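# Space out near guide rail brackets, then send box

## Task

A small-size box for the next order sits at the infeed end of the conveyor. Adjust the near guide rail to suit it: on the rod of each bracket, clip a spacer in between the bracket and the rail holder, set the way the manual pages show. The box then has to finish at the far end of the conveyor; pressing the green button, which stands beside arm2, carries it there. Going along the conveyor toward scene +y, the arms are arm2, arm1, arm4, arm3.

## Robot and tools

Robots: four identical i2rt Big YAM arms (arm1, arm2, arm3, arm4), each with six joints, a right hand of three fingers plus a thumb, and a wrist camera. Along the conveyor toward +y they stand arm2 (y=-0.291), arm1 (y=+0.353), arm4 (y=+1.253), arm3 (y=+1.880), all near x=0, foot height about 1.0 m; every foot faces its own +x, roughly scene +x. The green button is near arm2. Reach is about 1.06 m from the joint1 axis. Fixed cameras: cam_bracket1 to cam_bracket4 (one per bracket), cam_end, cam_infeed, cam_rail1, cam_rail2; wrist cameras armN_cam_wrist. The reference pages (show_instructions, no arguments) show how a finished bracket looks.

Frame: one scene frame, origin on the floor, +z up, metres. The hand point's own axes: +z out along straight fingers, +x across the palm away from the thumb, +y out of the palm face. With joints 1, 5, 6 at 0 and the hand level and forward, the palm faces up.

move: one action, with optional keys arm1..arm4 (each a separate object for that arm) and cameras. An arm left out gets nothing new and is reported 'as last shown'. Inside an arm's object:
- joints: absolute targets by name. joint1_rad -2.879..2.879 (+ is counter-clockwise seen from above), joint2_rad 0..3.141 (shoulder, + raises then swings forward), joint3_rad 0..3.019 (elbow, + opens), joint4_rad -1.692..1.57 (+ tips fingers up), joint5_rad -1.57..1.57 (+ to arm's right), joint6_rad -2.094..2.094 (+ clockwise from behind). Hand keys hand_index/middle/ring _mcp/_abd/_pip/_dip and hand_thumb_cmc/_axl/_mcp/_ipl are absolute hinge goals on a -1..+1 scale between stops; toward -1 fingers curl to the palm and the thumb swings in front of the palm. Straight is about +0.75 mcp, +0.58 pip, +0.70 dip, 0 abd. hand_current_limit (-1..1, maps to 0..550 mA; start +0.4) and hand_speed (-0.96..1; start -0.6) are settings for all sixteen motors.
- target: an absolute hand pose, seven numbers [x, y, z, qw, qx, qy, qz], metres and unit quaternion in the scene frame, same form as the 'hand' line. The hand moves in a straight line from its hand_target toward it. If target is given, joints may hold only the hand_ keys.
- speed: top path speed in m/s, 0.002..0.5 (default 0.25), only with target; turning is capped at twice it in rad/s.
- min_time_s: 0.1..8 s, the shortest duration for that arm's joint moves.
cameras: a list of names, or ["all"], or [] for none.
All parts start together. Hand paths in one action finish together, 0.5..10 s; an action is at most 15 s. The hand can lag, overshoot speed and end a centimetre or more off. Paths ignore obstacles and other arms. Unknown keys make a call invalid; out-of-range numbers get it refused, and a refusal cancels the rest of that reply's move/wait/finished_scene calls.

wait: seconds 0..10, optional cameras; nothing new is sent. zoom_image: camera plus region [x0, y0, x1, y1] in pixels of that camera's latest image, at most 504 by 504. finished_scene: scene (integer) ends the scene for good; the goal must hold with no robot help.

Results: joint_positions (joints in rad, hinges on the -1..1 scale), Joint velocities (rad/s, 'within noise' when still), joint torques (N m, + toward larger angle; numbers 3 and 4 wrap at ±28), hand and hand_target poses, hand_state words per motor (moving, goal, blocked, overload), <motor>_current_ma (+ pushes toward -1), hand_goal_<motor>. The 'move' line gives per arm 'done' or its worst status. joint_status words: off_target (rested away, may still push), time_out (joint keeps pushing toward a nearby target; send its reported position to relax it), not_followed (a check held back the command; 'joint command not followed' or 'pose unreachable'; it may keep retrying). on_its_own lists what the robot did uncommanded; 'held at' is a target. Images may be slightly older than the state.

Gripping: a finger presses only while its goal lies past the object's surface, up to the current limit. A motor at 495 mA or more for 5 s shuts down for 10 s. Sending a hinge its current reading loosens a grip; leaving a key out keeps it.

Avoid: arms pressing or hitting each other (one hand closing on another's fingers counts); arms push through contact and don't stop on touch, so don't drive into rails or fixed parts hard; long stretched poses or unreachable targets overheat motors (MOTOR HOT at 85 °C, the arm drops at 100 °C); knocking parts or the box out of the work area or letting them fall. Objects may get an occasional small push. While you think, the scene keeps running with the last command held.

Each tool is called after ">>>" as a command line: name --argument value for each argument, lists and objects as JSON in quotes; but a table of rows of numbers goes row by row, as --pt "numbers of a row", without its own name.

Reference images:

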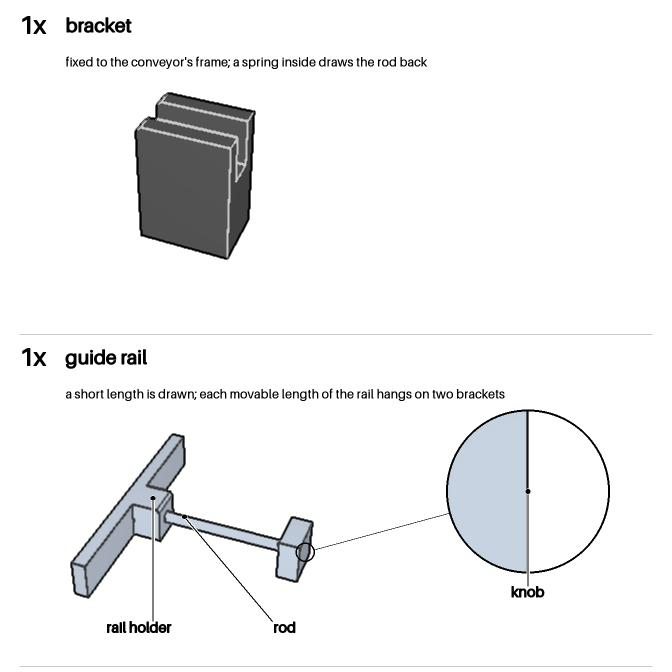

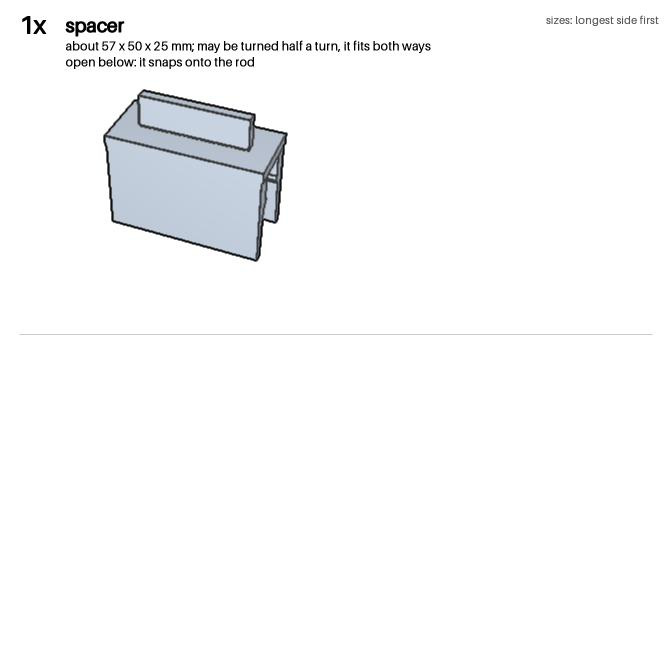

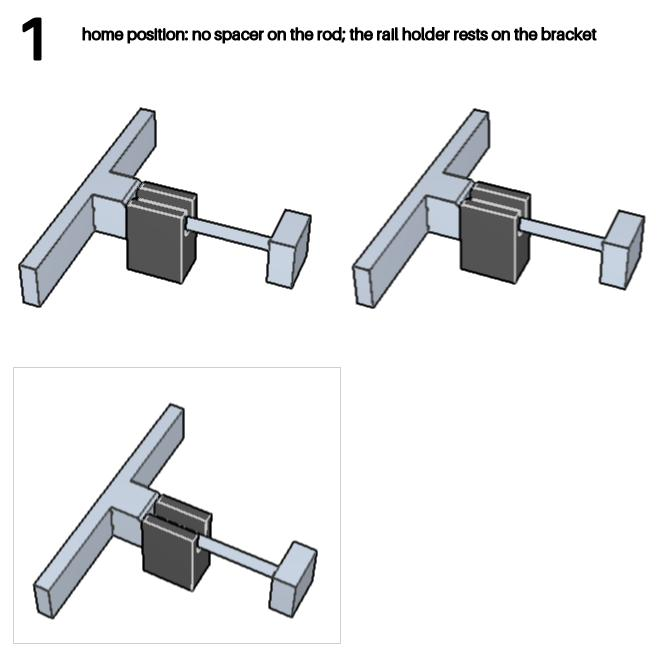

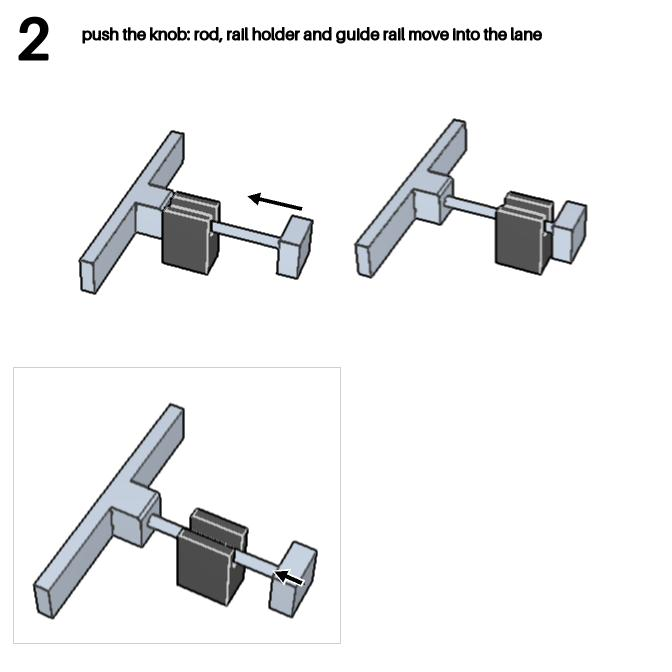

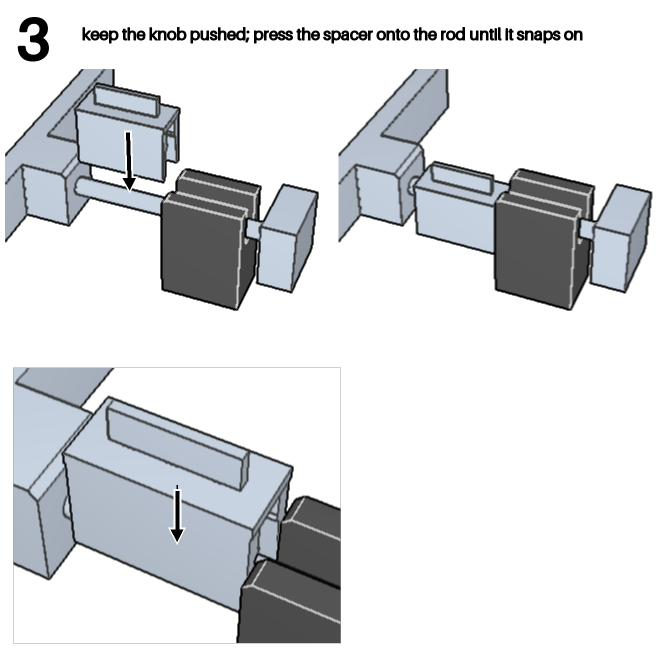

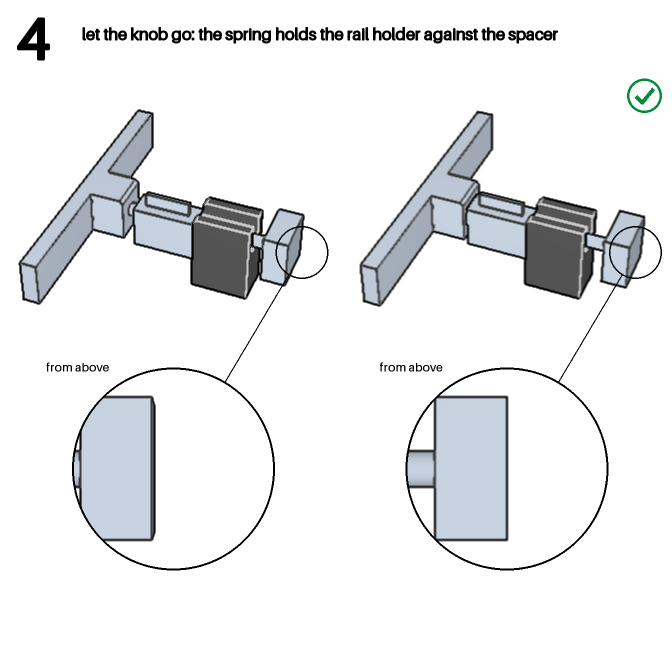

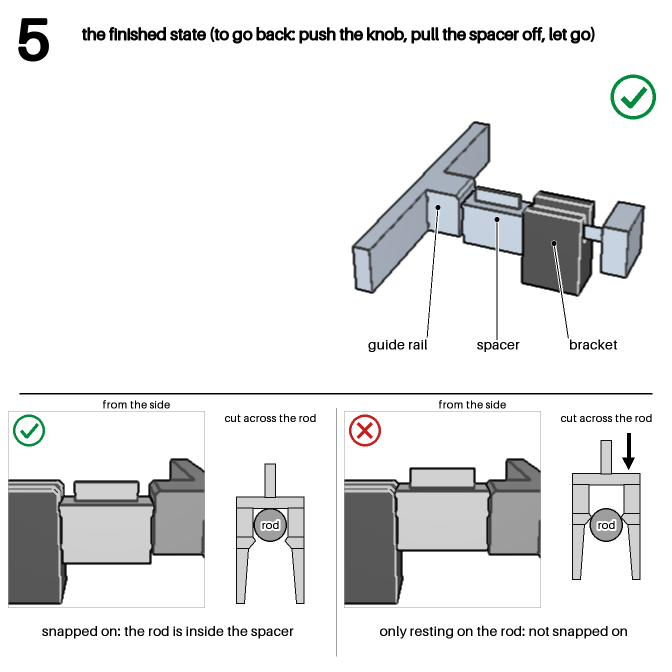

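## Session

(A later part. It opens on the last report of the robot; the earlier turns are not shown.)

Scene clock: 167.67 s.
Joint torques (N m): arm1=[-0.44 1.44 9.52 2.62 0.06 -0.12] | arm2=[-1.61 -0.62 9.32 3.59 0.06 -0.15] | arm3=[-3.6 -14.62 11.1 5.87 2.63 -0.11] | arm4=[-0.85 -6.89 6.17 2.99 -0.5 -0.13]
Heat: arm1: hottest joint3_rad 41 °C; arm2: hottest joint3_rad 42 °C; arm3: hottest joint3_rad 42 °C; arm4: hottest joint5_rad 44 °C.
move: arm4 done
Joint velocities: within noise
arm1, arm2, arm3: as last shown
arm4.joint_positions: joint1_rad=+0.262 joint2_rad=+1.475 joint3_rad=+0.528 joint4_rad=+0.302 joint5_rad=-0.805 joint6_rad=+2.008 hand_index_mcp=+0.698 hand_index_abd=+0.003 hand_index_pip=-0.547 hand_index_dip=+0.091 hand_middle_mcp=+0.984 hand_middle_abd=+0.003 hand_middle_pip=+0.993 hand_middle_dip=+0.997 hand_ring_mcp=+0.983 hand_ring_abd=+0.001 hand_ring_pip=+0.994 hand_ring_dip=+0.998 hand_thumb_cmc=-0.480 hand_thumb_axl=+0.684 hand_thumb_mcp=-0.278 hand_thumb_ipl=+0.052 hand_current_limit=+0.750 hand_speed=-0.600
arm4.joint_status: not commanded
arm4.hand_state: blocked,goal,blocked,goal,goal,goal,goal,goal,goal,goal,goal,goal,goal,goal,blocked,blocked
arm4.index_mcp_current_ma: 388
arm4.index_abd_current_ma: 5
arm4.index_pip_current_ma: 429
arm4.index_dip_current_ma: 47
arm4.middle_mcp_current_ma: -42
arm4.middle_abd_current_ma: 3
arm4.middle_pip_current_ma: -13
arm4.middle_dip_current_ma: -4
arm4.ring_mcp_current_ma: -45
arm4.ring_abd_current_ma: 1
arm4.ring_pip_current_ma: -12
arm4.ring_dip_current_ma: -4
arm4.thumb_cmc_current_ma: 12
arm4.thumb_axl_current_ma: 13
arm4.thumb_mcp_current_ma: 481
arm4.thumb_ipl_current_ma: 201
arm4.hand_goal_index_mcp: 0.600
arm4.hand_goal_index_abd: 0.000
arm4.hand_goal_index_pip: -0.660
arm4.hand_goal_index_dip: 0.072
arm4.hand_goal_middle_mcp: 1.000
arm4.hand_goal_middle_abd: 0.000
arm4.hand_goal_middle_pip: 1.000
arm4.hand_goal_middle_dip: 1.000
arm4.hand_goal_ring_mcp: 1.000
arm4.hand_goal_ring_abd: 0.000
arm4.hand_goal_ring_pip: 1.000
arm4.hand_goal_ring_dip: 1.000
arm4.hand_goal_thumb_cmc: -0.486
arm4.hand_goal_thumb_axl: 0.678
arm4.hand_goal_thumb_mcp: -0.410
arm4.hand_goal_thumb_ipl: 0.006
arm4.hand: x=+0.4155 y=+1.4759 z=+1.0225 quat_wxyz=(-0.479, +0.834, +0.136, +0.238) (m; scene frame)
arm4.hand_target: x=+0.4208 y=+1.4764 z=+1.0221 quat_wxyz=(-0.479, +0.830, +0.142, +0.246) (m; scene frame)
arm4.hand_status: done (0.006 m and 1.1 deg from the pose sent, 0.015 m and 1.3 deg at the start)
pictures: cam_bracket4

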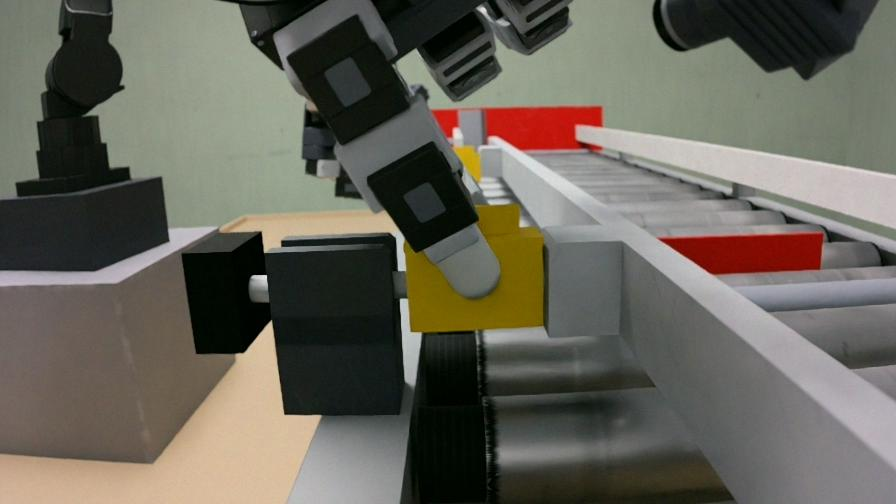

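>>> move --arm4 '{"target":[0.420,1.4765,1.012,0.4794,-0.8303,-0.1420,-0.2460],"speed":0.04}' --cameras '["cam_bracket4"]'

>>> zoom_image --camera "cam_bracket4" --region '[370, 180, 570, 340]'

Scene clock: 168.77 s.
Joint torques (N m): arm1=[-0.56 1.44 9.5 2.62 0.06 -0.12] | arm2=[-0.67 -0.03 9.17 3.36 0.07 -0.09] | arm3=[-4.13 -13.63 11.07 5.96 2.68 -0.19] | arm4=[-0.56 -5.42 6 3.02 -0.37 -0.11]
Heat: arm1: hottest joint3_rad 41 °C; arm2: hottest joint3_rad 42 °C; arm3: hottest joint3_rad 42 °C; arm4: hottest joint5_rad 44 °C.
move: arm4 done
Joint velocities: within noise
arm1, arm2, arm3: as last shown
arm3.joint_positions: joint1_rad=+0.882 joint2_rad=+1.683 joint3_rad=+0.858 joint4_rad=-0.875 joint5_rad=+0.053 joint6_rad=+0.717 hand_index_mcp=-0.479 hand_index_abd=-0.025 hand_index_pip=-1.000 hand_index_dip=+0.837 hand_middle_mcp=-0.538 hand_middle_abd=+0.025 hand_middle_pip=-0.998 hand_middle_dip=+0.837 hand_ring_mcp=-0.467 hand_ring_abd=+0.001 hand_ring_pip=-0.998 hand_ring_dip=+0.842 hand_thumb_cmc=+0.713 hand_thumb_axl=+0.677 hand_thumb_mcp=+0.220 hand_thumb_ipl=+0.165 hand_current_limit=+0.750 hand_speed=-0.500
arm4.joint_positions: joint1_rad=+0.262 joint2_rad=+1.487 joint3_rad=+0.519 joint4_rad=+0.344 joint5_rad=-0.807 joint6_rad=+2.008 hand_index_mcp=+0.698 hand_index_abd=+0.003 hand_index_pip=-0.561 hand_index_dip=+0.086 hand_middle_mcp=+0.984 hand_middle_abd=+0.003 hand_middle_pip=+0.993 hand_middle_dip=+0.997 hand_ring_mcp=+0.983 hand_ring_abd=+0.001 hand_ring_pip=+0.994 hand_ring_dip=+0.998 hand_thumb_cmc=-0.481 hand_thumb_axl=+0.684 hand_thumb_mcp=-0.277 hand_thumb_ipl=+0.055 hand_current_limit=+0.750 hand_speed=-0.600
arm4.joint_status: not commanded
arm4.hand_state: blocked,goal,blocked,goal,goal,goal,goal,goal,goal,goal,goal,goal,goal,goal,blocked,blocked
arm4.index_mcp_current_ma: 388
arm4.index_abd_current_ma: 5
arm4.index_pip_current_ma: 364
arm4.index_dip_current_ma: 32
arm4.middle_mcp_current_ma: -42
arm4.middle_abd_current_ma: 3
arm4.middle_pip_current_ma: -13
arm4.middle_dip_current_ma: -4
arm4.ring_mcp_current_ma: -45
arm4.ring_abd_current_ma: 1
arm4.ring_pip_current_ma: -12
arm4.ring_dip_current_ma: -4
arm4.thumb_cmc_current_ma: 9
arm4.thumb_axl_current_ma: 13
arm4.thumb_mcp_current_ma: 481
arm4.thumb_ipl_current_ma: 218
arm4.hand_goal_index_mcp: 0.600
arm4.hand_goal_index_abd: 0.000
arm4.hand_goal_index_pip: -0.660
arm4.hand_goal_index_dip: 0.072
arm4.hand_goal_middle_mcp: 1.000
arm4.hand_goal_middle_abd: 0.000
arm4.hand_goal_middle_pip: 1.000
arm4.hand_goal_middle_dip: 1.000
arm4.hand_goal_ring_mcp: 1.000
arm4.hand_goal_ring_abd: 0.000
arm4.hand_goal_ring_pip: 1.000
arm4.hand_goal_ring_dip: 1.000
arm4.hand_goal_thumb_cmc: -0.486
arm4.hand_goal_thumb_axl: 0.678
arm4.hand_goal_thumb_mcp: -0.410
arm4.hand_goal_thumb_ipl: 0.006
arm4.hand: x=+0.4171 y=+1.4767 z=+1.0209 quat_wxyz=(-0.481, +0.829, +0.141, +0.246) (m; scene frame)
arm4.hand_target: x=+0.4196 y=+1.4764 z=+1.0122 quat_wxyz=(-0.479, +0.830, +0.142, +0.246) (m; scene frame)
arm4.hand_status: done (0.009 m and 0.3 deg from the pose sent, 0.011 m and 1.1 deg at the start)
pictures: cam_bracket4

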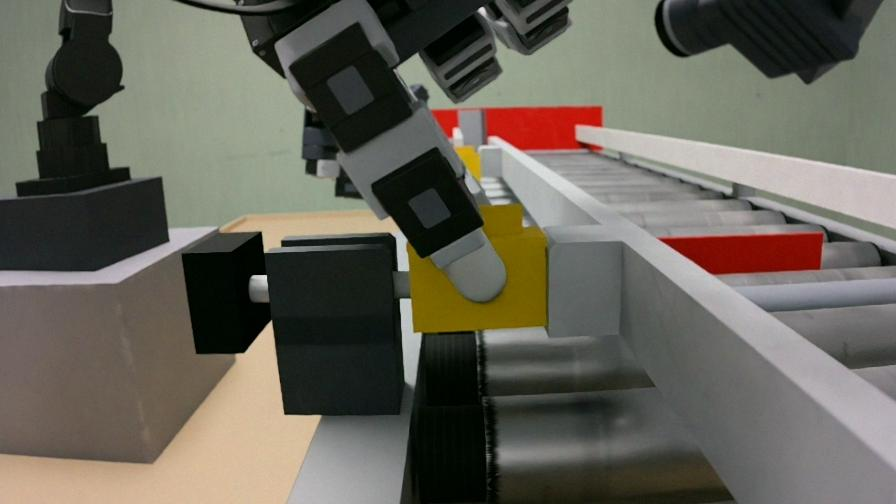

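Scaled by 2.520 from the camera's 896x504 image, which has a finer 1280x720 frame.

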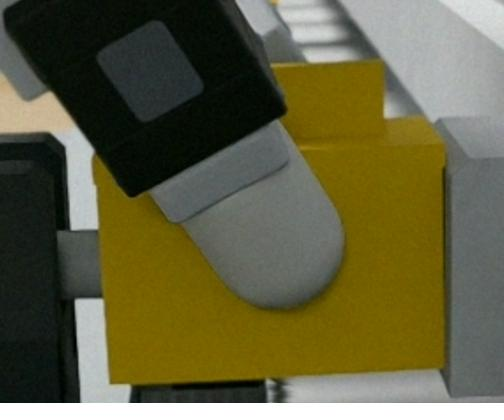

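>>> move --arm4 '{"target":[0.4165,1.4765,1.019,0.4794,-0.8303,-0.1420,-0.2460],"speed":0.04,"joints":{"hand_speed":-0.9,"hand_thumb_mcp":-0.12,"hand_index_mcp":0.93}}' --cameras '["cam_bracket4","arm4_cam_wrist"]'

>>> zoom_image --camera "cam_bracket4" --region '[370, 180, 570, 340]'

Scene clock: 170.30 s.
Joint torques (N m): arm1=[-0.44 1.49 9.47 2.62 0.07 -0.12] | arm2=[-0.97 0.21 9.22 3.45 0.08 -0.08] | arm3=[-3.25 -13.74 11 5.93 2.65 -0.08] | arm4=[-0.38 -7.77 5.93 1.99 -0.4 -0.07]
Heat: arm1: hottest joint3_rad 41 °C; arm2: hottest joint3_rad 42 °C; arm3: hottest joint3_rad 42 °C; arm4: hottest joint5_rad 44 °C.
move: arm4 done
Joint velocities: within noise
arm1, arm2, arm3: as last shown
arm4.joint_positions: joint1_rad=+0.262 joint2_rad=+1.487 joint3_rad=+0.515 joint4_rad=+0.344 joint5_rad=-0.803 joint6_rad=+2.008 hand_index_mcp=+0.916 hand_index_abd=+0.003 hand_index_pip=-0.656 hand_index_dip=+0.075 hand_middle_mcp=+0.984 hand_middle_abd=+0.003 hand_middle_pip=+0.993 hand_middle_dip=+0.997 hand_ring_mcp=+0.983 hand_ring_abd=+0.001 hand_ring_pip=+0.994 hand_ring_dip=+0.998 hand_thumb_cmc=-0.477 hand_thumb_axl=+0.683 hand_thumb_mcp=-0.122 hand_thumb_ipl=+0.009 hand_current_limit=+0.750 hand_speed=-0.900
arm4.joint_status: all done
arm4.hand_state: goal,goal,goal,goal,goal,goal,goal,goal,goal,goal,goal,goal,goal,goal,goal,goal
arm4.index_mcp_current_ma: -34
arm4.index_abd_current_ma: 5
arm4.index_pip_current_ma: 6
arm4.index_dip_current_ma: 5
arm4.middle_mcp_current_ma: -42
arm4.middle_abd_current_ma: 3
arm4.middle_pip_current_ma: -13
arm4.middle_dip_current_ma: -4
arm4.ring_mcp_current_ma: -45
arm4.ring_abd_current_ma: 1
arm4.ring_pip_current_ma: -12
arm4.ring_dip_current_ma: -4
arm4.thumb_cmc_current_ma: 19
arm4.thumb_axl_current_ma: 10
arm4.thumb_mcp_current_ma: -3
arm4.thumb_ipl_current_ma: 7
arm4.hand_goal_index_mcp: 0.930
arm4.hand_goal_index_abd: 0.000
arm4.hand_goal_index_pip: -0.660
arm4.hand_goal_index_dip: 0.072
arm4.hand_goal_middle_mcp: 1.000
arm4.hand_goal_middle_abd: 0.000
arm4.hand_goal_middle_pip: 1.000
arm4.hand_goal_middle_dip: 1.000
arm4.hand_goal_ring_mcp: 1.000
arm4.hand_goal_ring_abd: 0.000
arm4.hand_goal_ring_pip: 1.000
arm4.hand_goal_ring_dip: 1.000
arm4.hand_goal_thumb_cmc: -0.486
arm4.hand_goal_thumb_axl: 0.678
arm4.hand_goal_thumb_mcp: -0.120
arm4.hand_goal_thumb_ipl: 0.006
arm4.on_its_own: hand_index_pip moved -0.095 to your old target -0.660
arm4.hand: x=+0.4156 y=+1.4755 z=+1.0192 quat_wxyz=(-0.480, +0.831, +0.139, +0.246) (m; scene frame)
arm4.hand_target: x=+0.4165 y=+1.4766 z=+1.0190 quat_wxyz=(-0.480, +0.830, +0.142, +0.246) (m; scene frame)
arm4.hand_status: done (0.001 m and 0.3 deg from the pose sent, 0.002 m and 0.3 deg at the start)
pictures: arm4_cam_wrist, cam_bracket4
camera_calibration:
arm4_cam_wrist: T_world_to_cam=[[-0.368038, -0.364386, -0.855436, 1.5878], [-0.815248, -0.315949, 0.485332, 0.270209], [-0.447122, 0.876013, -0.180784, -0.803672], [0, 0, 0, 1]] pos_world=[0.44532, 1.36797, 1.08183]

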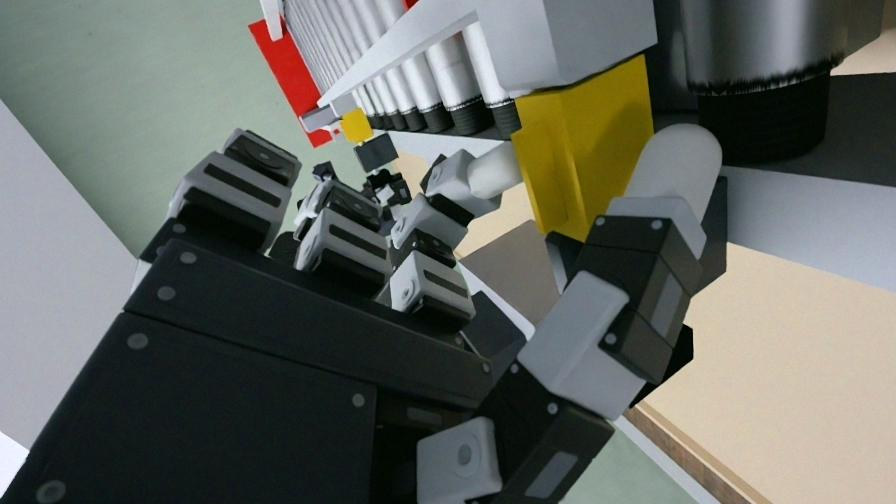

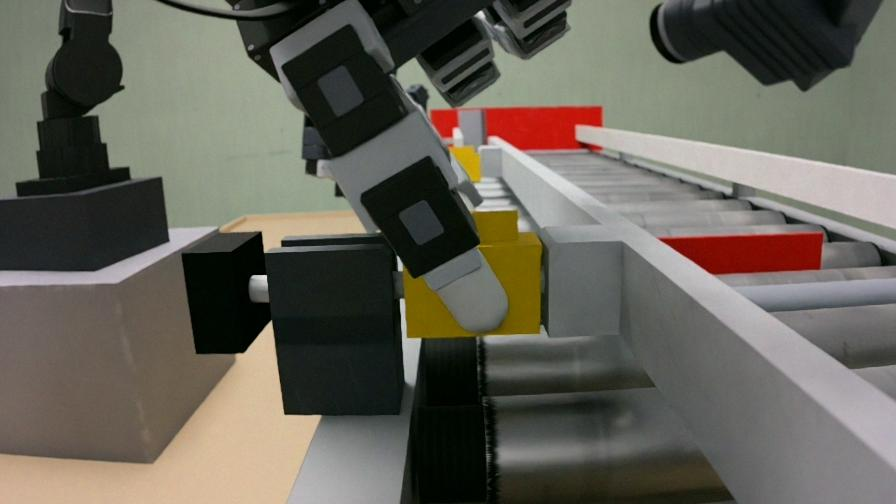

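Scaled by 2.520 from the camera's 896x504 image, which has a finer 1280x720 frame.

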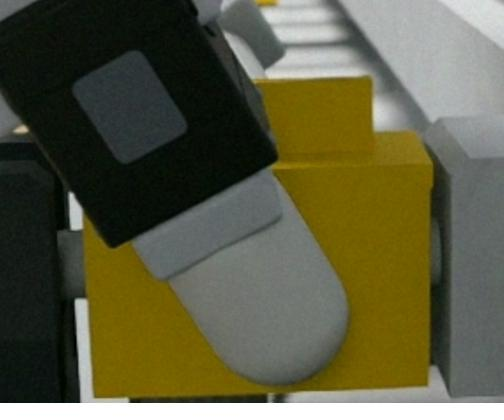

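>>> move --arm4 '{"target":[0.416,1.4765,1.14,0.4794,-0.8303,-0.1420,-0.2460],"speed":0.08}' --cameras '["cam_bracket4"]'

>>> zoom_image --camera "cam_bracket4" --region '[370, 180, 570, 340]'

Scene clock: 172.57 s.
Joint torques (N m): arm1=[-0.5 1.38 9.5 2.62 0.07 -0.12] | arm2=[-0.15 -0.85 9.31 3.34 0 -0.12] | arm3=[-3.66 -13.45 11.07 5.93 2.68 -0.14] | arm4=[-0.56 -7.47 11.52 1.59 -0.43 -0.08]
Heat: arm1: hottest joint3_rad 41 °C; arm2: hottest joint3_rad 42 °C; arm3: hottest joint3_rad 43 °C; arm4: hottest joint5_rad 44 °C.
move: arm4 off_target
Joint velocities: within noise
arm1, arm2: as last shown
arm3.joint_positions: joint1_rad=+0.882 joint2_rad=+1.683 joint3_rad=+0.858 joint4_rad=-0.875 joint5_rad=+0.053 joint6_rad=+0.717 hand_index_mcp=-0.479 hand_index_abd=-0.025 hand_index_pip=-1.000 hand_index_dip=+0.837 hand_middle_mcp=-0.538 hand_middle_abd=+0.025 hand_middle_pip=-0.998 hand_middle_dip=+0.837 hand_ring_mcp=-0.467 hand_ring_abd=+0.001 hand_ring_pip=-0.998 hand_ring_dip=+0.842 hand_thumb_cmc=+0.713 hand_thumb_axl=+0.677 hand_thumb_mcp=+0.220 hand_thumb_ipl=+0.165 hand_current_limit=+0.750 hand_speed=-0.500
arm3.joint_status: not commanded
arm3.hand_state: goal,blocked,goal,goal,blocked,blocked,goal,goal,goal,goal,goal,goal,goal,goal,goal,goal
arm3.index_mcp_current_ma: -1
arm3.index_abd_current_ma: -57
arm3.index_pip_current_ma: 0
arm3.index_dip_current_ma: -4
arm3.middle_mcp_current_ma: -211
arm3.middle_abd_current_ma: 57
arm3.middle_pip_current_ma: 2
arm3.middle_dip_current_ma: -5
arm3.ring_mcp_current_ma: 27
arm3.ring_abd_current_ma: 1
arm3.ring_pip_current_ma: 3
arm3.ring_dip_current_ma: 3
arm3.thumb_cmc_current_ma: -1
arm3.thumb_axl_current_ma: -1
arm3.thumb_mcp_current_ma: -15
arm3.thumb_ipl_current_ma: -7
arm3.hand_goal_index_mcp: -0.478
arm3.hand_goal_index_abd: 0.000
arm3.hand_goal_index_pip: -1.000
arm3.hand_goal_index_dip: 0.840
arm3.hand_goal_middle_mcp: -0.478
arm3.hand_goal_middle_abd: 0.000
arm3.hand_goal_middle_pip: -1.000
arm3.hand_goal_middle_dip: 0.840
arm3.hand_goal_ring_mcp: -0.478
arm3.hand_goal_ring_abd: 0.000
arm3.hand_goal_ring_pip: -1.000
arm3.hand_goal_ring_dip: 0.840
arm3.hand_goal_thumb_cmc: 0.714
arm3.hand_goal_thumb_axl: 0.678
arm3.hand_goal_thumb_mcp: 0.226
arm3.hand_goal_thumb_ipl: 0.168
arm3.hand: x=+0.2966 y=+2.0955 z=+0.9780 quat_wxyz=(+0.024, +0.695, +0.716, -0.062) (m; scene frame)
arm3.hand_target: x=+0.3759 y=+2.1182 z=+1.0199 quat_wxyz=(+0.065, +0.708, +0.701, +0.056) (m; scene frame)
arm3.hand_status: not commanded
arm4.joint_positions: joint1_rad=+0.262 joint2_rad=+1.187 joint3_rad=+0.618 joint4_rad=-0.108 joint5_rad=-0.803 joint6_rad=+2.008 hand_index_mcp=+0.916 hand_index_abd=+0.003 hand_index_pip=-0.656 hand_index_dip=+0.075 hand_middle_mcp=+0.984 hand_middle_abd=+0.003 hand_middle_pip=+0.993 hand_middle_dip=+0.997 hand_ring_mcp=+0.983 hand_ring_abd=+0.001 hand_ring_pip=+0.994 hand_ring_dip=+0.998 hand_thumb_cmc=-0.477 hand_thumb_axl=+0.682 hand_thumb_mcp=-0.122 hand_thumb_ipl=+0.009 hand_current_limit=+0.750 hand_speed=-0.900
arm4.joint_status: not commanded
arm4.hand_state: goal,goal,goal,goal,goal,goal,goal,goal,goal,goal,goal,goal,goal,goal,goal,goal
arm4.index_mcp_current_ma: -33
arm4.index_abd_current_ma: 5
arm4.index_pip_current_ma: 6
arm4.index_dip_current_ma: 5
arm4.middle_mcp_current_ma: -42
arm4.middle_abd_current_ma: 3
arm4.middle_pip_current_ma: -13
arm4.middle_dip_current_ma: -4
arm4.ring_mcp_current_ma: -45
arm4.ring_abd_current_ma: 1
arm4.ring_pip_current_ma: -12
arm4.ring_dip_current_ma: -4
arm4.thumb_cmc_current_ma: 19
arm4.thumb_axl_current_ma: 9
arm4.thumb_mcp_current_ma: -3
arm4.thumb_ipl_current_ma: 6
arm4.hand_goal_index_mcp: 0.930
arm4.hand_goal_index_abd: 0.000
arm4.hand_goal_index_pip: -0.660
arm4.hand_goal_index_dip: 0.072
arm4.hand_goal_middle_mcp: 1.000
arm4.hand_goal_middle_abd: 0.000
arm4.hand_goal_middle_pip: 1.000
arm4.hand_goal_middle_dip: 1.000
arm4.hand_goal_ring_mcp: 1.000
arm4.hand_goal_ring_abd: 0.000
arm4.hand_goal_ring_pip: 1.000
arm4.hand_goal_ring_dip: 1.000
arm4.hand_goal_thumb_cmc: -0.486
arm4.hand_goal_thumb_axl: 0.678
arm4.hand_goal_thumb_mcp: -0.120
arm4.hand_goal_thumb_ipl: 0.006
arm4.hand: x=+0.4005 y=+1.4702 z=+1.1153 quat_wxyz=(-0.476, +0.840, +0.130, +0.226) (m; scene frame)
arm4.hand_target: x=+0.4151 y=+1.4762 z=+1.1403 quat_wxyz=(-0.480, +0.830, +0.142, +0.246) (m; scene frame)
arm4.hand_status: off_target (0.030 m and 2.9 deg from the pose sent, 0.121 m and 0.4 deg at the start)
pictures: cam_bracket4

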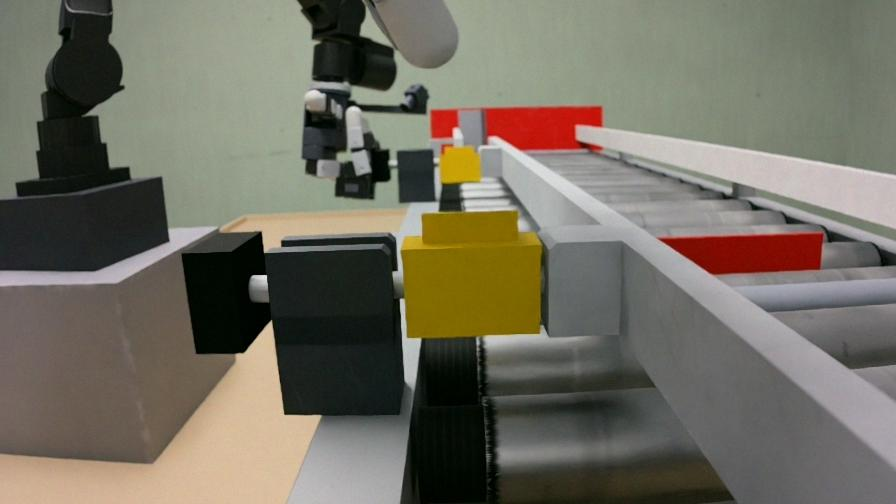

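Scaled by 2.520 from the camera's 896x504 image, which has a finer 1280x720 frame.

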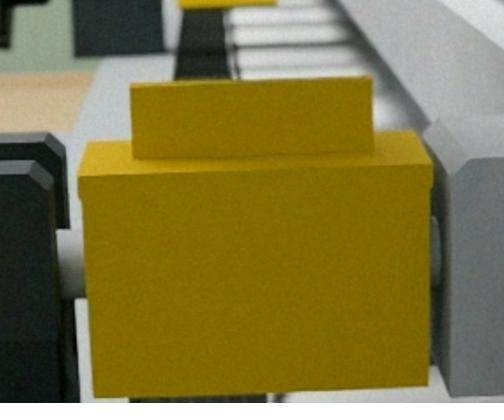

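>>> move --cameras '["arm4_cam_wrist", "cam_bracket4"]'

>>> zoom_image --camera "arm4_cam_wrist" --region '[520, 0, 880, 280]'

Scene clock: 173.13 s.
Joint torques (N m): arm1=[-0.38 1.38 9.5 2.62 0.07 -0.13] | arm2=[-0.79 -0.32 9.42 3.19 0.01 -0.07] | arm3=[-3.96 -13.98 11.07 6.02 2.67 -0.13] | arm4=[-0.44 -7.36 11.51 1.48 -0.45 -0.07]
Heat: arm1: hottest joint3_rad 41 °C; arm2: hottest joint3_rad 42 °C; arm3: hottest joint3_rad 43 °C; arm4: hottest joint5_rad 44 °C.
Joint velocities: within noise
arm1.joint_positions: joint1_rad=-0.080 joint2_rad=+0.609 joint3_rad=+1.380 joint4_rad=-1.288 joint5_rad=-0.058 joint6_rad=+1.162 hand_index_mcp=+0.754 hand_index_abd=+0.001 hand_index_pip=+0.577 hand_index_dip=+0.696 hand_middle_mcp=+0.754 hand_middle_abd=+0.000 hand_middle_pip=+0.577 hand_middle_dip=+0.696 hand_ring_mcp=+0.754 hand_ring_abd=+0.001 hand_ring_pip=+0.577 hand_ring_dip=+0.696 hand_thumb_cmc=+0.714 hand_thumb_axl=+0.677 hand_thumb_mcp=+0.226 hand_thumb_ipl=+0.168 hand_current_limit=+0.400 hand_speed=-0.600
arm1.joint_status: not commanded
arm1.hand_state: goal,goal,goal,goal,goal,goal,goal,goal,goal,goal,goal,goal,goal,goal,goal,goal
arm1.index_mcp_current_ma: 0
arm1.index_abd_current_ma: 0
arm1.index_pip_current_ma: 1
arm1.index_dip_current_ma: 0
arm1.middle_mcp_current_ma: 0
arm1.middle_abd_current_ma: 0
arm1.middle_pip_current_ma: 1
arm1.middle_dip_current_ma: 0
arm1.ring_mcp_current_ma: 0
arm1.ring_abd_current_ma: 0
arm1.ring_pip_current_ma: 1
arm1.ring_dip_current_ma: 0
arm1.thumb_cmc_current_ma: 0
arm1.thumb_axl_current_ma: -1
arm1.thumb_mcp_current_ma: 0
arm1.thumb_ipl_current_ma: 0
arm1.hand_goal_index_mcp: 0.754
arm1.hand_goal_index_abd: 0.000
arm1.hand_goal_index_pip: 0.576
arm1.hand_goal_index_dip: 0.696
arm1.hand_goal_middle_mcp: 0.754
arm1.hand_goal_middle_abd: 0.000
arm1.hand_goal_middle_pip: 0.576
arm1.hand_goal_middle_dip: 0.696
arm1.hand_goal_ring_mcp: 0.754
arm1.hand_goal_ring_abd: 0.000
arm1.hand_goal_ring_pip: 0.576
arm1.hand_goal_ring_dip: 0.696
arm1.hand_goal_thumb_cmc: 0.714
arm1.hand_goal_thumb_axl: 0.678
arm1.hand_goal_thumb_mcp: 0.226
arm1.hand_goal_thumb_ipl: 0.168
arm1.hand: x=+0.2785 y=+0.2857 z=+1.5353 quat_wxyz=(+0.068, +0.840, +0.206, +0.498) (m; scene frame)
arm1.hand_target: x=+0.2758 y=+0.2856 z=+1.5450 quat_wxyz=(+0.070, +0.834, +0.205, +0.507) (m; scene frame)
arm1.hand_status: not commanded
arm2.joint_positions: joint1_rad=-0.169 joint2_rad=+0.607 joint3_rad=+1.362 joint4_rad=-1.180 joint5_rad=-0.019 joint6_rad=+1.058 hand_index_mcp=+0.755 hand_index_abd=+0.001 hand_index_pip=+0.577 hand_index_dip=+0.696 hand_middle_mcp=+0.755 hand_middle_abd=+0.000 hand_middle_pip=+0.577 hand_middle_dip=+0.696 hand_ring_mcp=+0.755 hand_ring_abd=+0.000 hand_ring_pip=+0.577 hand_ring_dip=+0.696 hand_thumb_cmc=+0.715 hand_thumb_axl=+0.677 hand_thumb_mcp=+0.226 hand_thumb_ipl=+0.168 hand_current_limit=+0.400 hand_speed=-0.600
arm2.joint_status: not commanded
arm2.hand_state: goal,goal,goal,goal,goal,goal,goal,goal,goal,goal,goal,goal,goal,goal,goal,goal
arm2.index_mcp_current_ma: 0
arm2.index_abd_current_ma: 0
arm2.index_pip_current_ma: 0
arm2.index_dip_current_ma: 0
arm2.middle_mcp_current_ma: 0
arm2.middle_abd_current_ma: 0
arm2.middle_pip_current_ma: 0
arm2.middle_dip_current_ma: 0
arm2.ring_mcp_current_ma: 0
arm2.ring_abd_current_ma: 0
arm2.ring_pip_current_ma: 0
arm2.ring_dip_current_ma: 0
arm2.thumb_cmc_current_ma: 0
arm2.thumb_axl_current_ma: 0
arm2.thumb_mcp_current_ma: 0
arm2.thumb_ipl_current_ma: 0
arm2.hand_goal_index_mcp: 0.754
arm2.hand_goal_index_abd: 0.000
arm2.hand_goal_index_pip: 0.576
arm2.hand_goal_index_dip: 0.696
arm2.hand_goal_middle_mcp: 0.754
arm2.hand_goal_middle_abd: 0.000
arm2.hand_goal_middle_pip: 0.576
arm2.hand_goal_middle_dip: 0.696
arm2.hand_goal_ring_mcp: 0.754
arm2.hand_goal_ring_abd: 0.000
arm2.hand_goal_ring_pip: 0.576
arm2.hand_goal_ring_dip: 0.696
arm2.hand_goal_thumb_cmc: 0.714
arm2.hand_goal_thumb_axl: 0.678
arm2.hand_goal_thumb_mcp: 0.226
arm2.hand_goal_thumb_ipl: 0.168
arm2.hand: x=+0.1640 y=-0.4516 z=+1.5901 quat_wxyz=(+0.212, +0.838, +0.087, +0.496) (m; scene frame)
arm2.hand_target: x=+0.1609 y=-0.4505 z=+1.6004 quat_wxyz=(+0.216, +0.832, +0.086, +0.505) (m; scene frame)
arm2.hand_status: not commanded
arm3.joint_positions: joint1_rad=+0.882 joint2_rad=+1.683 joint3_rad=+0.858 joint4_rad=-0.875 joint5_rad=+0.053 joint6_rad=+0.717 hand_index_mcp=-0.479 hand_index_abd=-0.025 hand_index_pip=-1.000 hand_index_dip=+0.837 hand_middle_mcp=-0.538 hand_middle_abd=+0.025 hand_middle_pip=-0.998 hand_middle_dip=+0.837 hand_ring_mcp=-0.467 hand_ring_abd=+0.001 hand_ring_pip=-0.998 hand_ring_dip=+0.842 hand_thumb_cmc=+0.713 hand_thumb_axl=+0.677 hand_thumb_mcp=+0.220 hand_thumb_ipl=+0.165 hand_current_limit=+0.750 hand_speed=-0.500
arm3.joint_status: not commanded
arm3.hand_state: goal,blocked,goal,goal,blocked,blocked,goal,goal,goal,goal,goal,goal,goal,goal,goal,goal
arm3.index_mcp_current_ma: -1
arm3.index_abd_current_ma: -57
arm3.index_pip_current_ma: 0
arm3.index_dip_current_ma: -4
arm3.middle_mcp_current_ma: -211
arm3.middle_abd_current_ma: 57
arm3.middle_pip_current_ma: 2
arm3.middle_dip_current_ma: -5
arm3.ring_mcp_current_ma: 27
arm3.ring_abd_current_ma: 1
arm3.ring_pip_current_ma: 3
arm3.ring_dip_current_ma: 3
arm3.thumb_cmc_current_ma: -1
arm3.thumb_axl_current_ma: -1
arm3.thumb_mcp_current_ma: -15
arm3.thumb_ipl_current_ma: -7
arm3.hand_goal_index_mcp: -0.478
arm3.hand_goal_index_abd: 0.000
arm3.hand_goal_index_pip: -1.000
arm3.hand_goal_index_dip: 0.840
arm3.hand_goal_middle_mcp: -0.478
arm3.hand_goal_middle_abd: 0.000
arm3.hand_goal_middle_pip: -1.000
arm3.hand_goal_middle_dip: 0.840
arm3.hand_goal_ring_mcp: -0.478
arm3.hand_goal_ring_abd: 0.000
arm3.hand_goal_ring_pip: -1.000
arm3.hand_goal_ring_dip: 0.840
arm3.hand_goal_thumb_cmc: 0.714
arm3.hand_goal_thumb_axl: 0.678
arm3.hand_goal_thumb_mcp: 0.226
arm3.hand_goal_thumb_ipl: 0.168
arm3.hand: x=+0.2966 y=+2.0955 z=+0.9780 quat_wxyz=(+0.024, +0.695, +0.716, -0.062) (m; scene frame)
arm3.hand_target: x=+0.3759 y=+2.1182 z=+1.0199 quat_wxyz=(+0.065, +0.708, +0.701, +0.056) (m; scene frame)
arm3.hand_status: not commanded
arm4.joint_positions: joint1_rad=+0.262 joint2_rad=+1.187 joint3_rad=+0.618 joint4_rad=-0.108 joint5_rad=-0.803 joint6_rad=+2.008 hand_index_mcp=+0.916 hand_index_abd=+0.003 hand_index_pip=-0.656 hand_index_dip=+0.075 hand_middle_mcp=+0.984 hand_middle_abd=+0.003 hand_middle_pip=+0.993 hand_middle_dip=+0.997 hand_ring_mcp=+0.983 hand_ring_abd=+0.001 hand_ring_pip=+0.994 hand_ring_dip=+0.998 hand_thumb_cmc=-0.477 hand_thumb_axl=+0.682 hand_thumb_mcp=-0.122 hand_thumb_ipl=+0.009 hand_current_limit=+0.750 hand_speed=-0.900
arm4.joint_status: not commanded
arm4.hand_state: goal,goal,goal,goal,goal,goal,goal,goal,goal,goal,goal,goal,goal,goal,goal,goal
arm4.index_mcp_current_ma: -33
arm4.index_abd_current_ma: 5
arm4.index_pip_current_ma: 6
arm4.index_dip_current_ma: 5
arm4.middle_mcp_current_ma: -42
arm4.middle_abd_current_ma: 3
arm4.middle_pip_current_ma: -13
arm4.middle_dip_current_ma: -4
arm4.ring_mcp_current_ma: -45
arm4.ring_abd_current_ma: 1
arm4.ring_pip_current_ma: -12
arm4.ring_dip_current_ma: -4
arm4.thumb_cmc_current_ma: 19
arm4.thumb_axl_current_ma: 9
arm4.thumb_mcp_current_ma: -3
arm4.thumb_ipl_current_ma: 6
arm4.hand_goal_index_mcp: 0.930
arm4.hand_goal_index_abd: 0.000
arm4.hand_goal_index_pip: -0.660
arm4.hand_goal_index_dip: 0.072
arm4.hand_goal_middle_mcp: 1.000
arm4.hand_goal_middle_abd: 0.000
arm4.hand_goal_middle_pip: 1.000
arm4.hand_goal_middle_dip: 1.000
arm4.hand_goal_ring_mcp: 1.000
arm4.hand_goal_ring_abd: 0.000
arm4.hand_goal_ring_pip: 1.000
arm4.hand_goal_ring_dip: 1.000
arm4.hand_goal_thumb_cmc: -0.486
arm4.hand_goal_thumb_axl: 0.678
arm4.hand_goal_thumb_mcp: -0.120
arm4.hand_goal_thumb_ipl: 0.006
arm4.hand: x=+0.4005 y=+1.4702 z=+1.1153 quat_wxyz=(-0.476, +0.840, +0.130, +0.226) (m; scene frame)
arm4.hand_target: x=+0.4151 y=+1.4762 z=+1.1403 quat_wxyz=(-0.480, +0.830, +0.142, +0.246) (m; scene frame)
arm4.hand_status: off_target (0.030 m and 2.9 deg from the pose sent, 0.121 m and 0.4 deg at the start)
pictures: arm4_cam_wrist, cam_bracket4
camera_calibration:
arm4_cam_wrist: T_world_to_cam=[[-0.405842, -0.378119, -0.832057, 1.6717], [-0.79261, -0.307663, 0.526416, 0.142455], [-0.455041, 0.873138, -0.174838, -0.787639], [0, 0, 0, 1]] pos_world=[0.432951, 1.36365, 1.17825]

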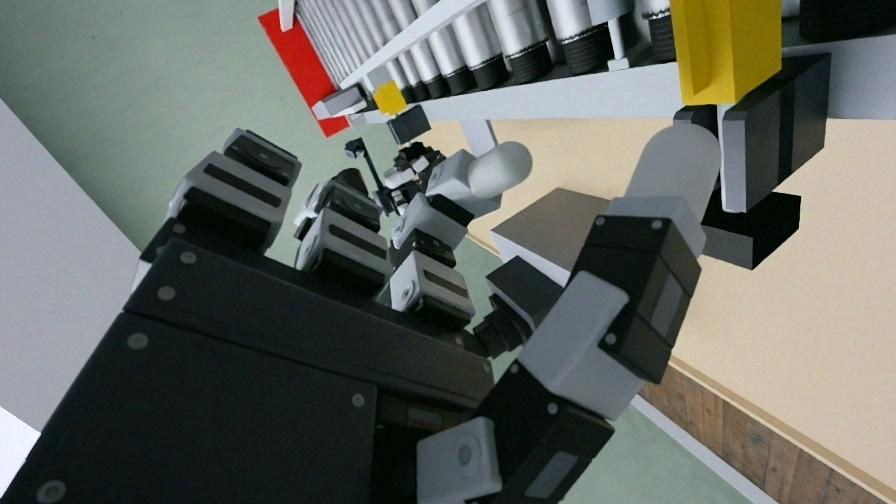

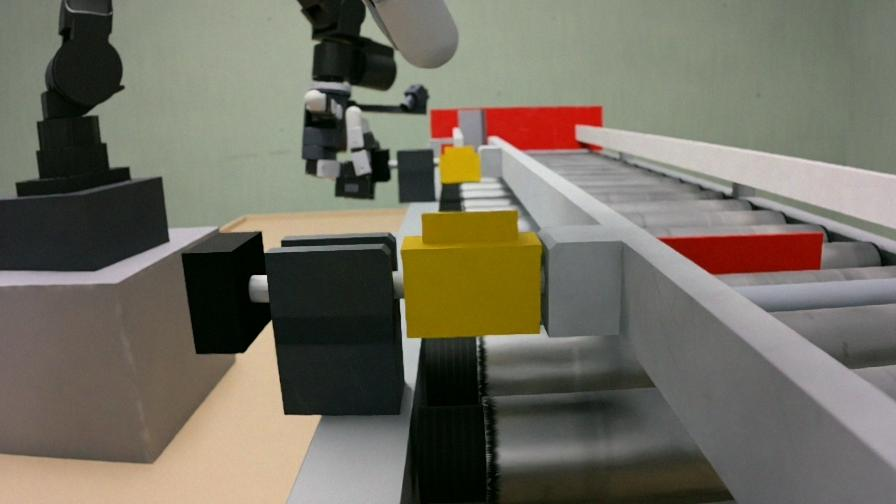

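Scaled by 1.400 from the camera's 896x504 image, which has a finer 1280x720 frame.

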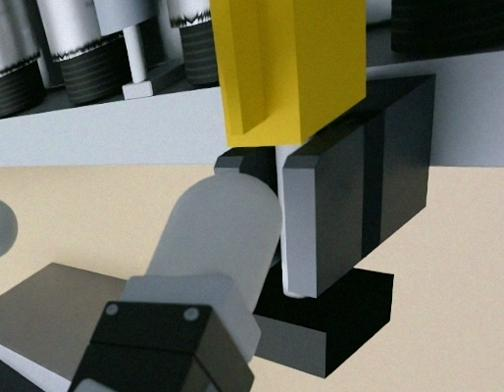

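>>> zoom_image --camera "cam_bracket4" --region '[390, 200, 550, 350]'

>>> move --arm4 '{"target":[0.416,1.4765,1.19,0.4794,-0.8303,-0.1420,-0.2460],"speed":0.1}' --cameras '["cam_bracket3","arm4_cam_wrist"]'

>>> zoom_image --camera "cam_bracket3" --region '[390, 210, 550, 360]'

>>> zoom_image --camera "arm4_cam_wrist" --region '[620, 0, 860, 200]'

Scaled by 3.150 from the camera's 896x504 image, which has a finer 1280x720 frame.

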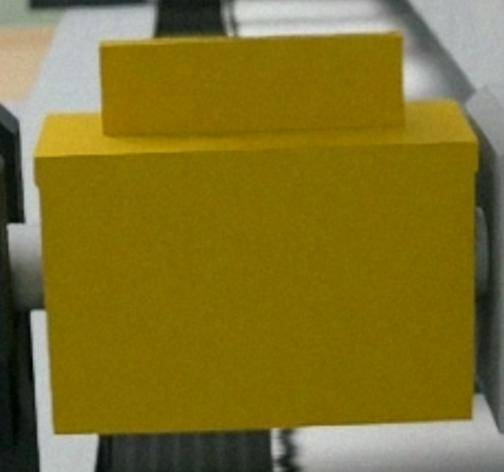

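Scene clock: 175.37 s.
Joint torques (N m): arm1=[-0.44 1.44 9.5 2.62 0.06 -0.12] | arm2=[-0.03 -0.21 9.14 3.44 0.05 -0.11] | arm3=[-3.9 -13.74 10.8 5.87 2.68 -0.12] | arm4=[-0.44 -7.12 12.33 1.55 -0.46 -0.09]
Heat: arm1: hottest joint3_rad 41 °C; arm2: hottest joint3_rad 42 °C; arm3: hottest joint3_rad 43 °C; arm4: hottest joint5_rad 44 °C.
move: arm4 off_target
Joint velocities: within noise
arm1, arm2, arm3: as last shown
arm4.joint_positions: joint1_rad=+0.262 joint2_rad=+1.114 joint3_rad=+0.708 joint4_rad=-0.272 joint5_rad=-0.803 joint6_rad=+2.008 hand_index_mcp=+0.917 hand_index_abd=+0.003 hand_index_pip=-0.656 hand_index_dip=+0.075 hand_middle_mcp=+0.984 hand_middle_abd=+0.003 hand_middle_pip=+0.993 hand_middle_dip=+0.997 hand_ring_mcp=+0.983 hand_ring_abd=+0.001 hand_ring_pip=+0.994 hand_ring_dip=+0.998 hand_thumb_cmc=-0.477 hand_thumb_axl=+0.682 hand_thumb_mcp=-0.122 hand_thumb_ipl=+0.009 hand_current_limit=+0.750 hand_speed=-0.900
arm4.joint_status: not commanded
arm4.hand_state: goal,goal,goal,goal,goal,goal,goal,goal,goal,goal,goal,goal,goal,goal,goal,goal
arm4.index_mcp_current_ma: -33
arm4.index_abd_current_ma: 5
arm4.index_pip_current_ma: 6
arm4.index_dip_current_ma: 5
arm4.middle_mcp_current_ma: -42
arm4.middle_abd_current_ma: 3
arm4.middle_pip_current_ma: -13
arm4.middle_dip_current_ma: -4
arm4.ring_mcp_current_ma: -45
arm4.ring_abd_current_ma: 1
arm4.ring_pip_current_ma: -12
arm4.ring_dip_current_ma: -4
arm4.thumb_cmc_current_ma: 18
arm4.thumb_axl_current_ma: 8
arm4.thumb_mcp_current_ma: -3
arm4.thumb_ipl_current_ma: 6
arm4.hand_goal_index_mcp: 0.930
arm4.hand_goal_index_abd: 0.000
arm4.hand_goal_index_pip: -0.660
arm4.hand_goal_index_dip: 0.072
arm4.hand_goal_middle_mcp: 1.000
arm4.hand_goal_middle_abd: 0.000
arm4.hand_goal_middle_pip: 1.000
arm4.hand_goal_middle_dip: 1.000
arm4.hand_goal_ring_mcp: 1.000
arm4.hand_goal_ring_abd: 0.000
arm4.hand_goal_ring_pip: 1.000
arm4.hand_goal_ring_dip: 1.000
arm4.hand_goal_thumb_cmc: -0.486
arm4.hand_goal_thumb_axl: 0.678
arm4.hand_goal_thumb_mcp: -0.120
arm4.hand_goal_thumb_ipl: 0.006
arm4.hand: x=+0.4028 y=+1.4712 z=+1.1635 quat_wxyz=(-0.476, +0.840, +0.130, +0.225) (m; scene frame)
arm4.hand_target: x=+0.4151 y=+1.4762 z=+1.1900 quat_wxyz=(-0.480, +0.830, +0.142, +0.246) (m; scene frame)
arm4.hand_status: off_target (0.030 m and 3.0 deg from the pose sent, 0.077 m and 2.9 deg at the start)
pictures: arm4_cam_wrist, cam_bracket3
camera_calibration:
arm4_cam_wrist: T_world_to_cam=[[-0.406414, -0.378299, -0.831695, 1.71321], [-0.792266, -0.307512, 0.52702, 0.118194], [-0.455128, 0.873113, -0.174736, -0.779045], [0, 0, 0, 1]] pos_world=[0.43535, 1.36465, 1.22645]

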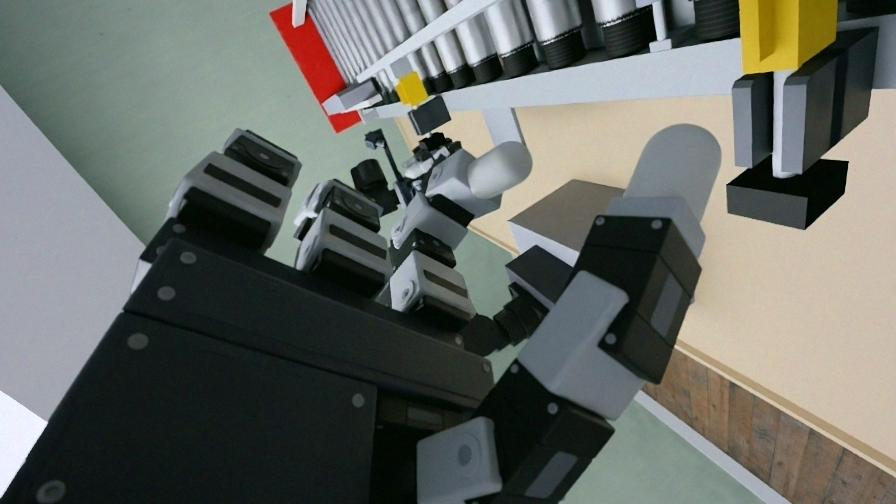

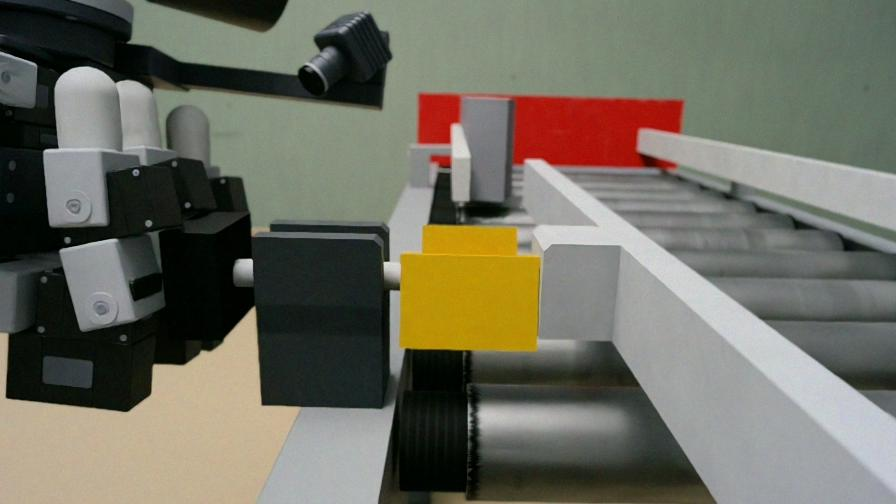

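Scaled by 3.150 from the camera's 896x504 image, which has a finer 1280x720 frame.

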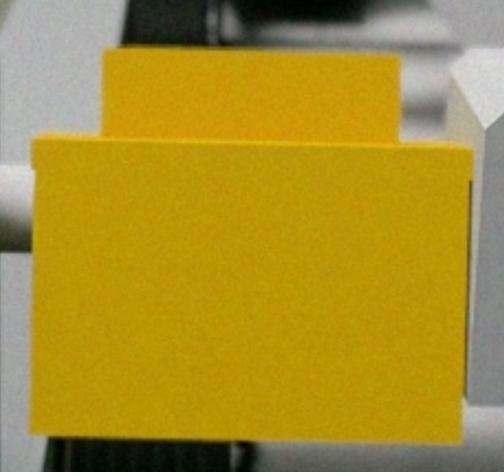

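Scaled by 2.100 from the camera's 896x504 image, which has a finer 1280x720 frame.

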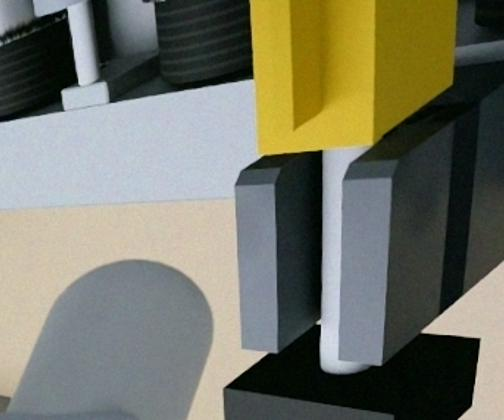

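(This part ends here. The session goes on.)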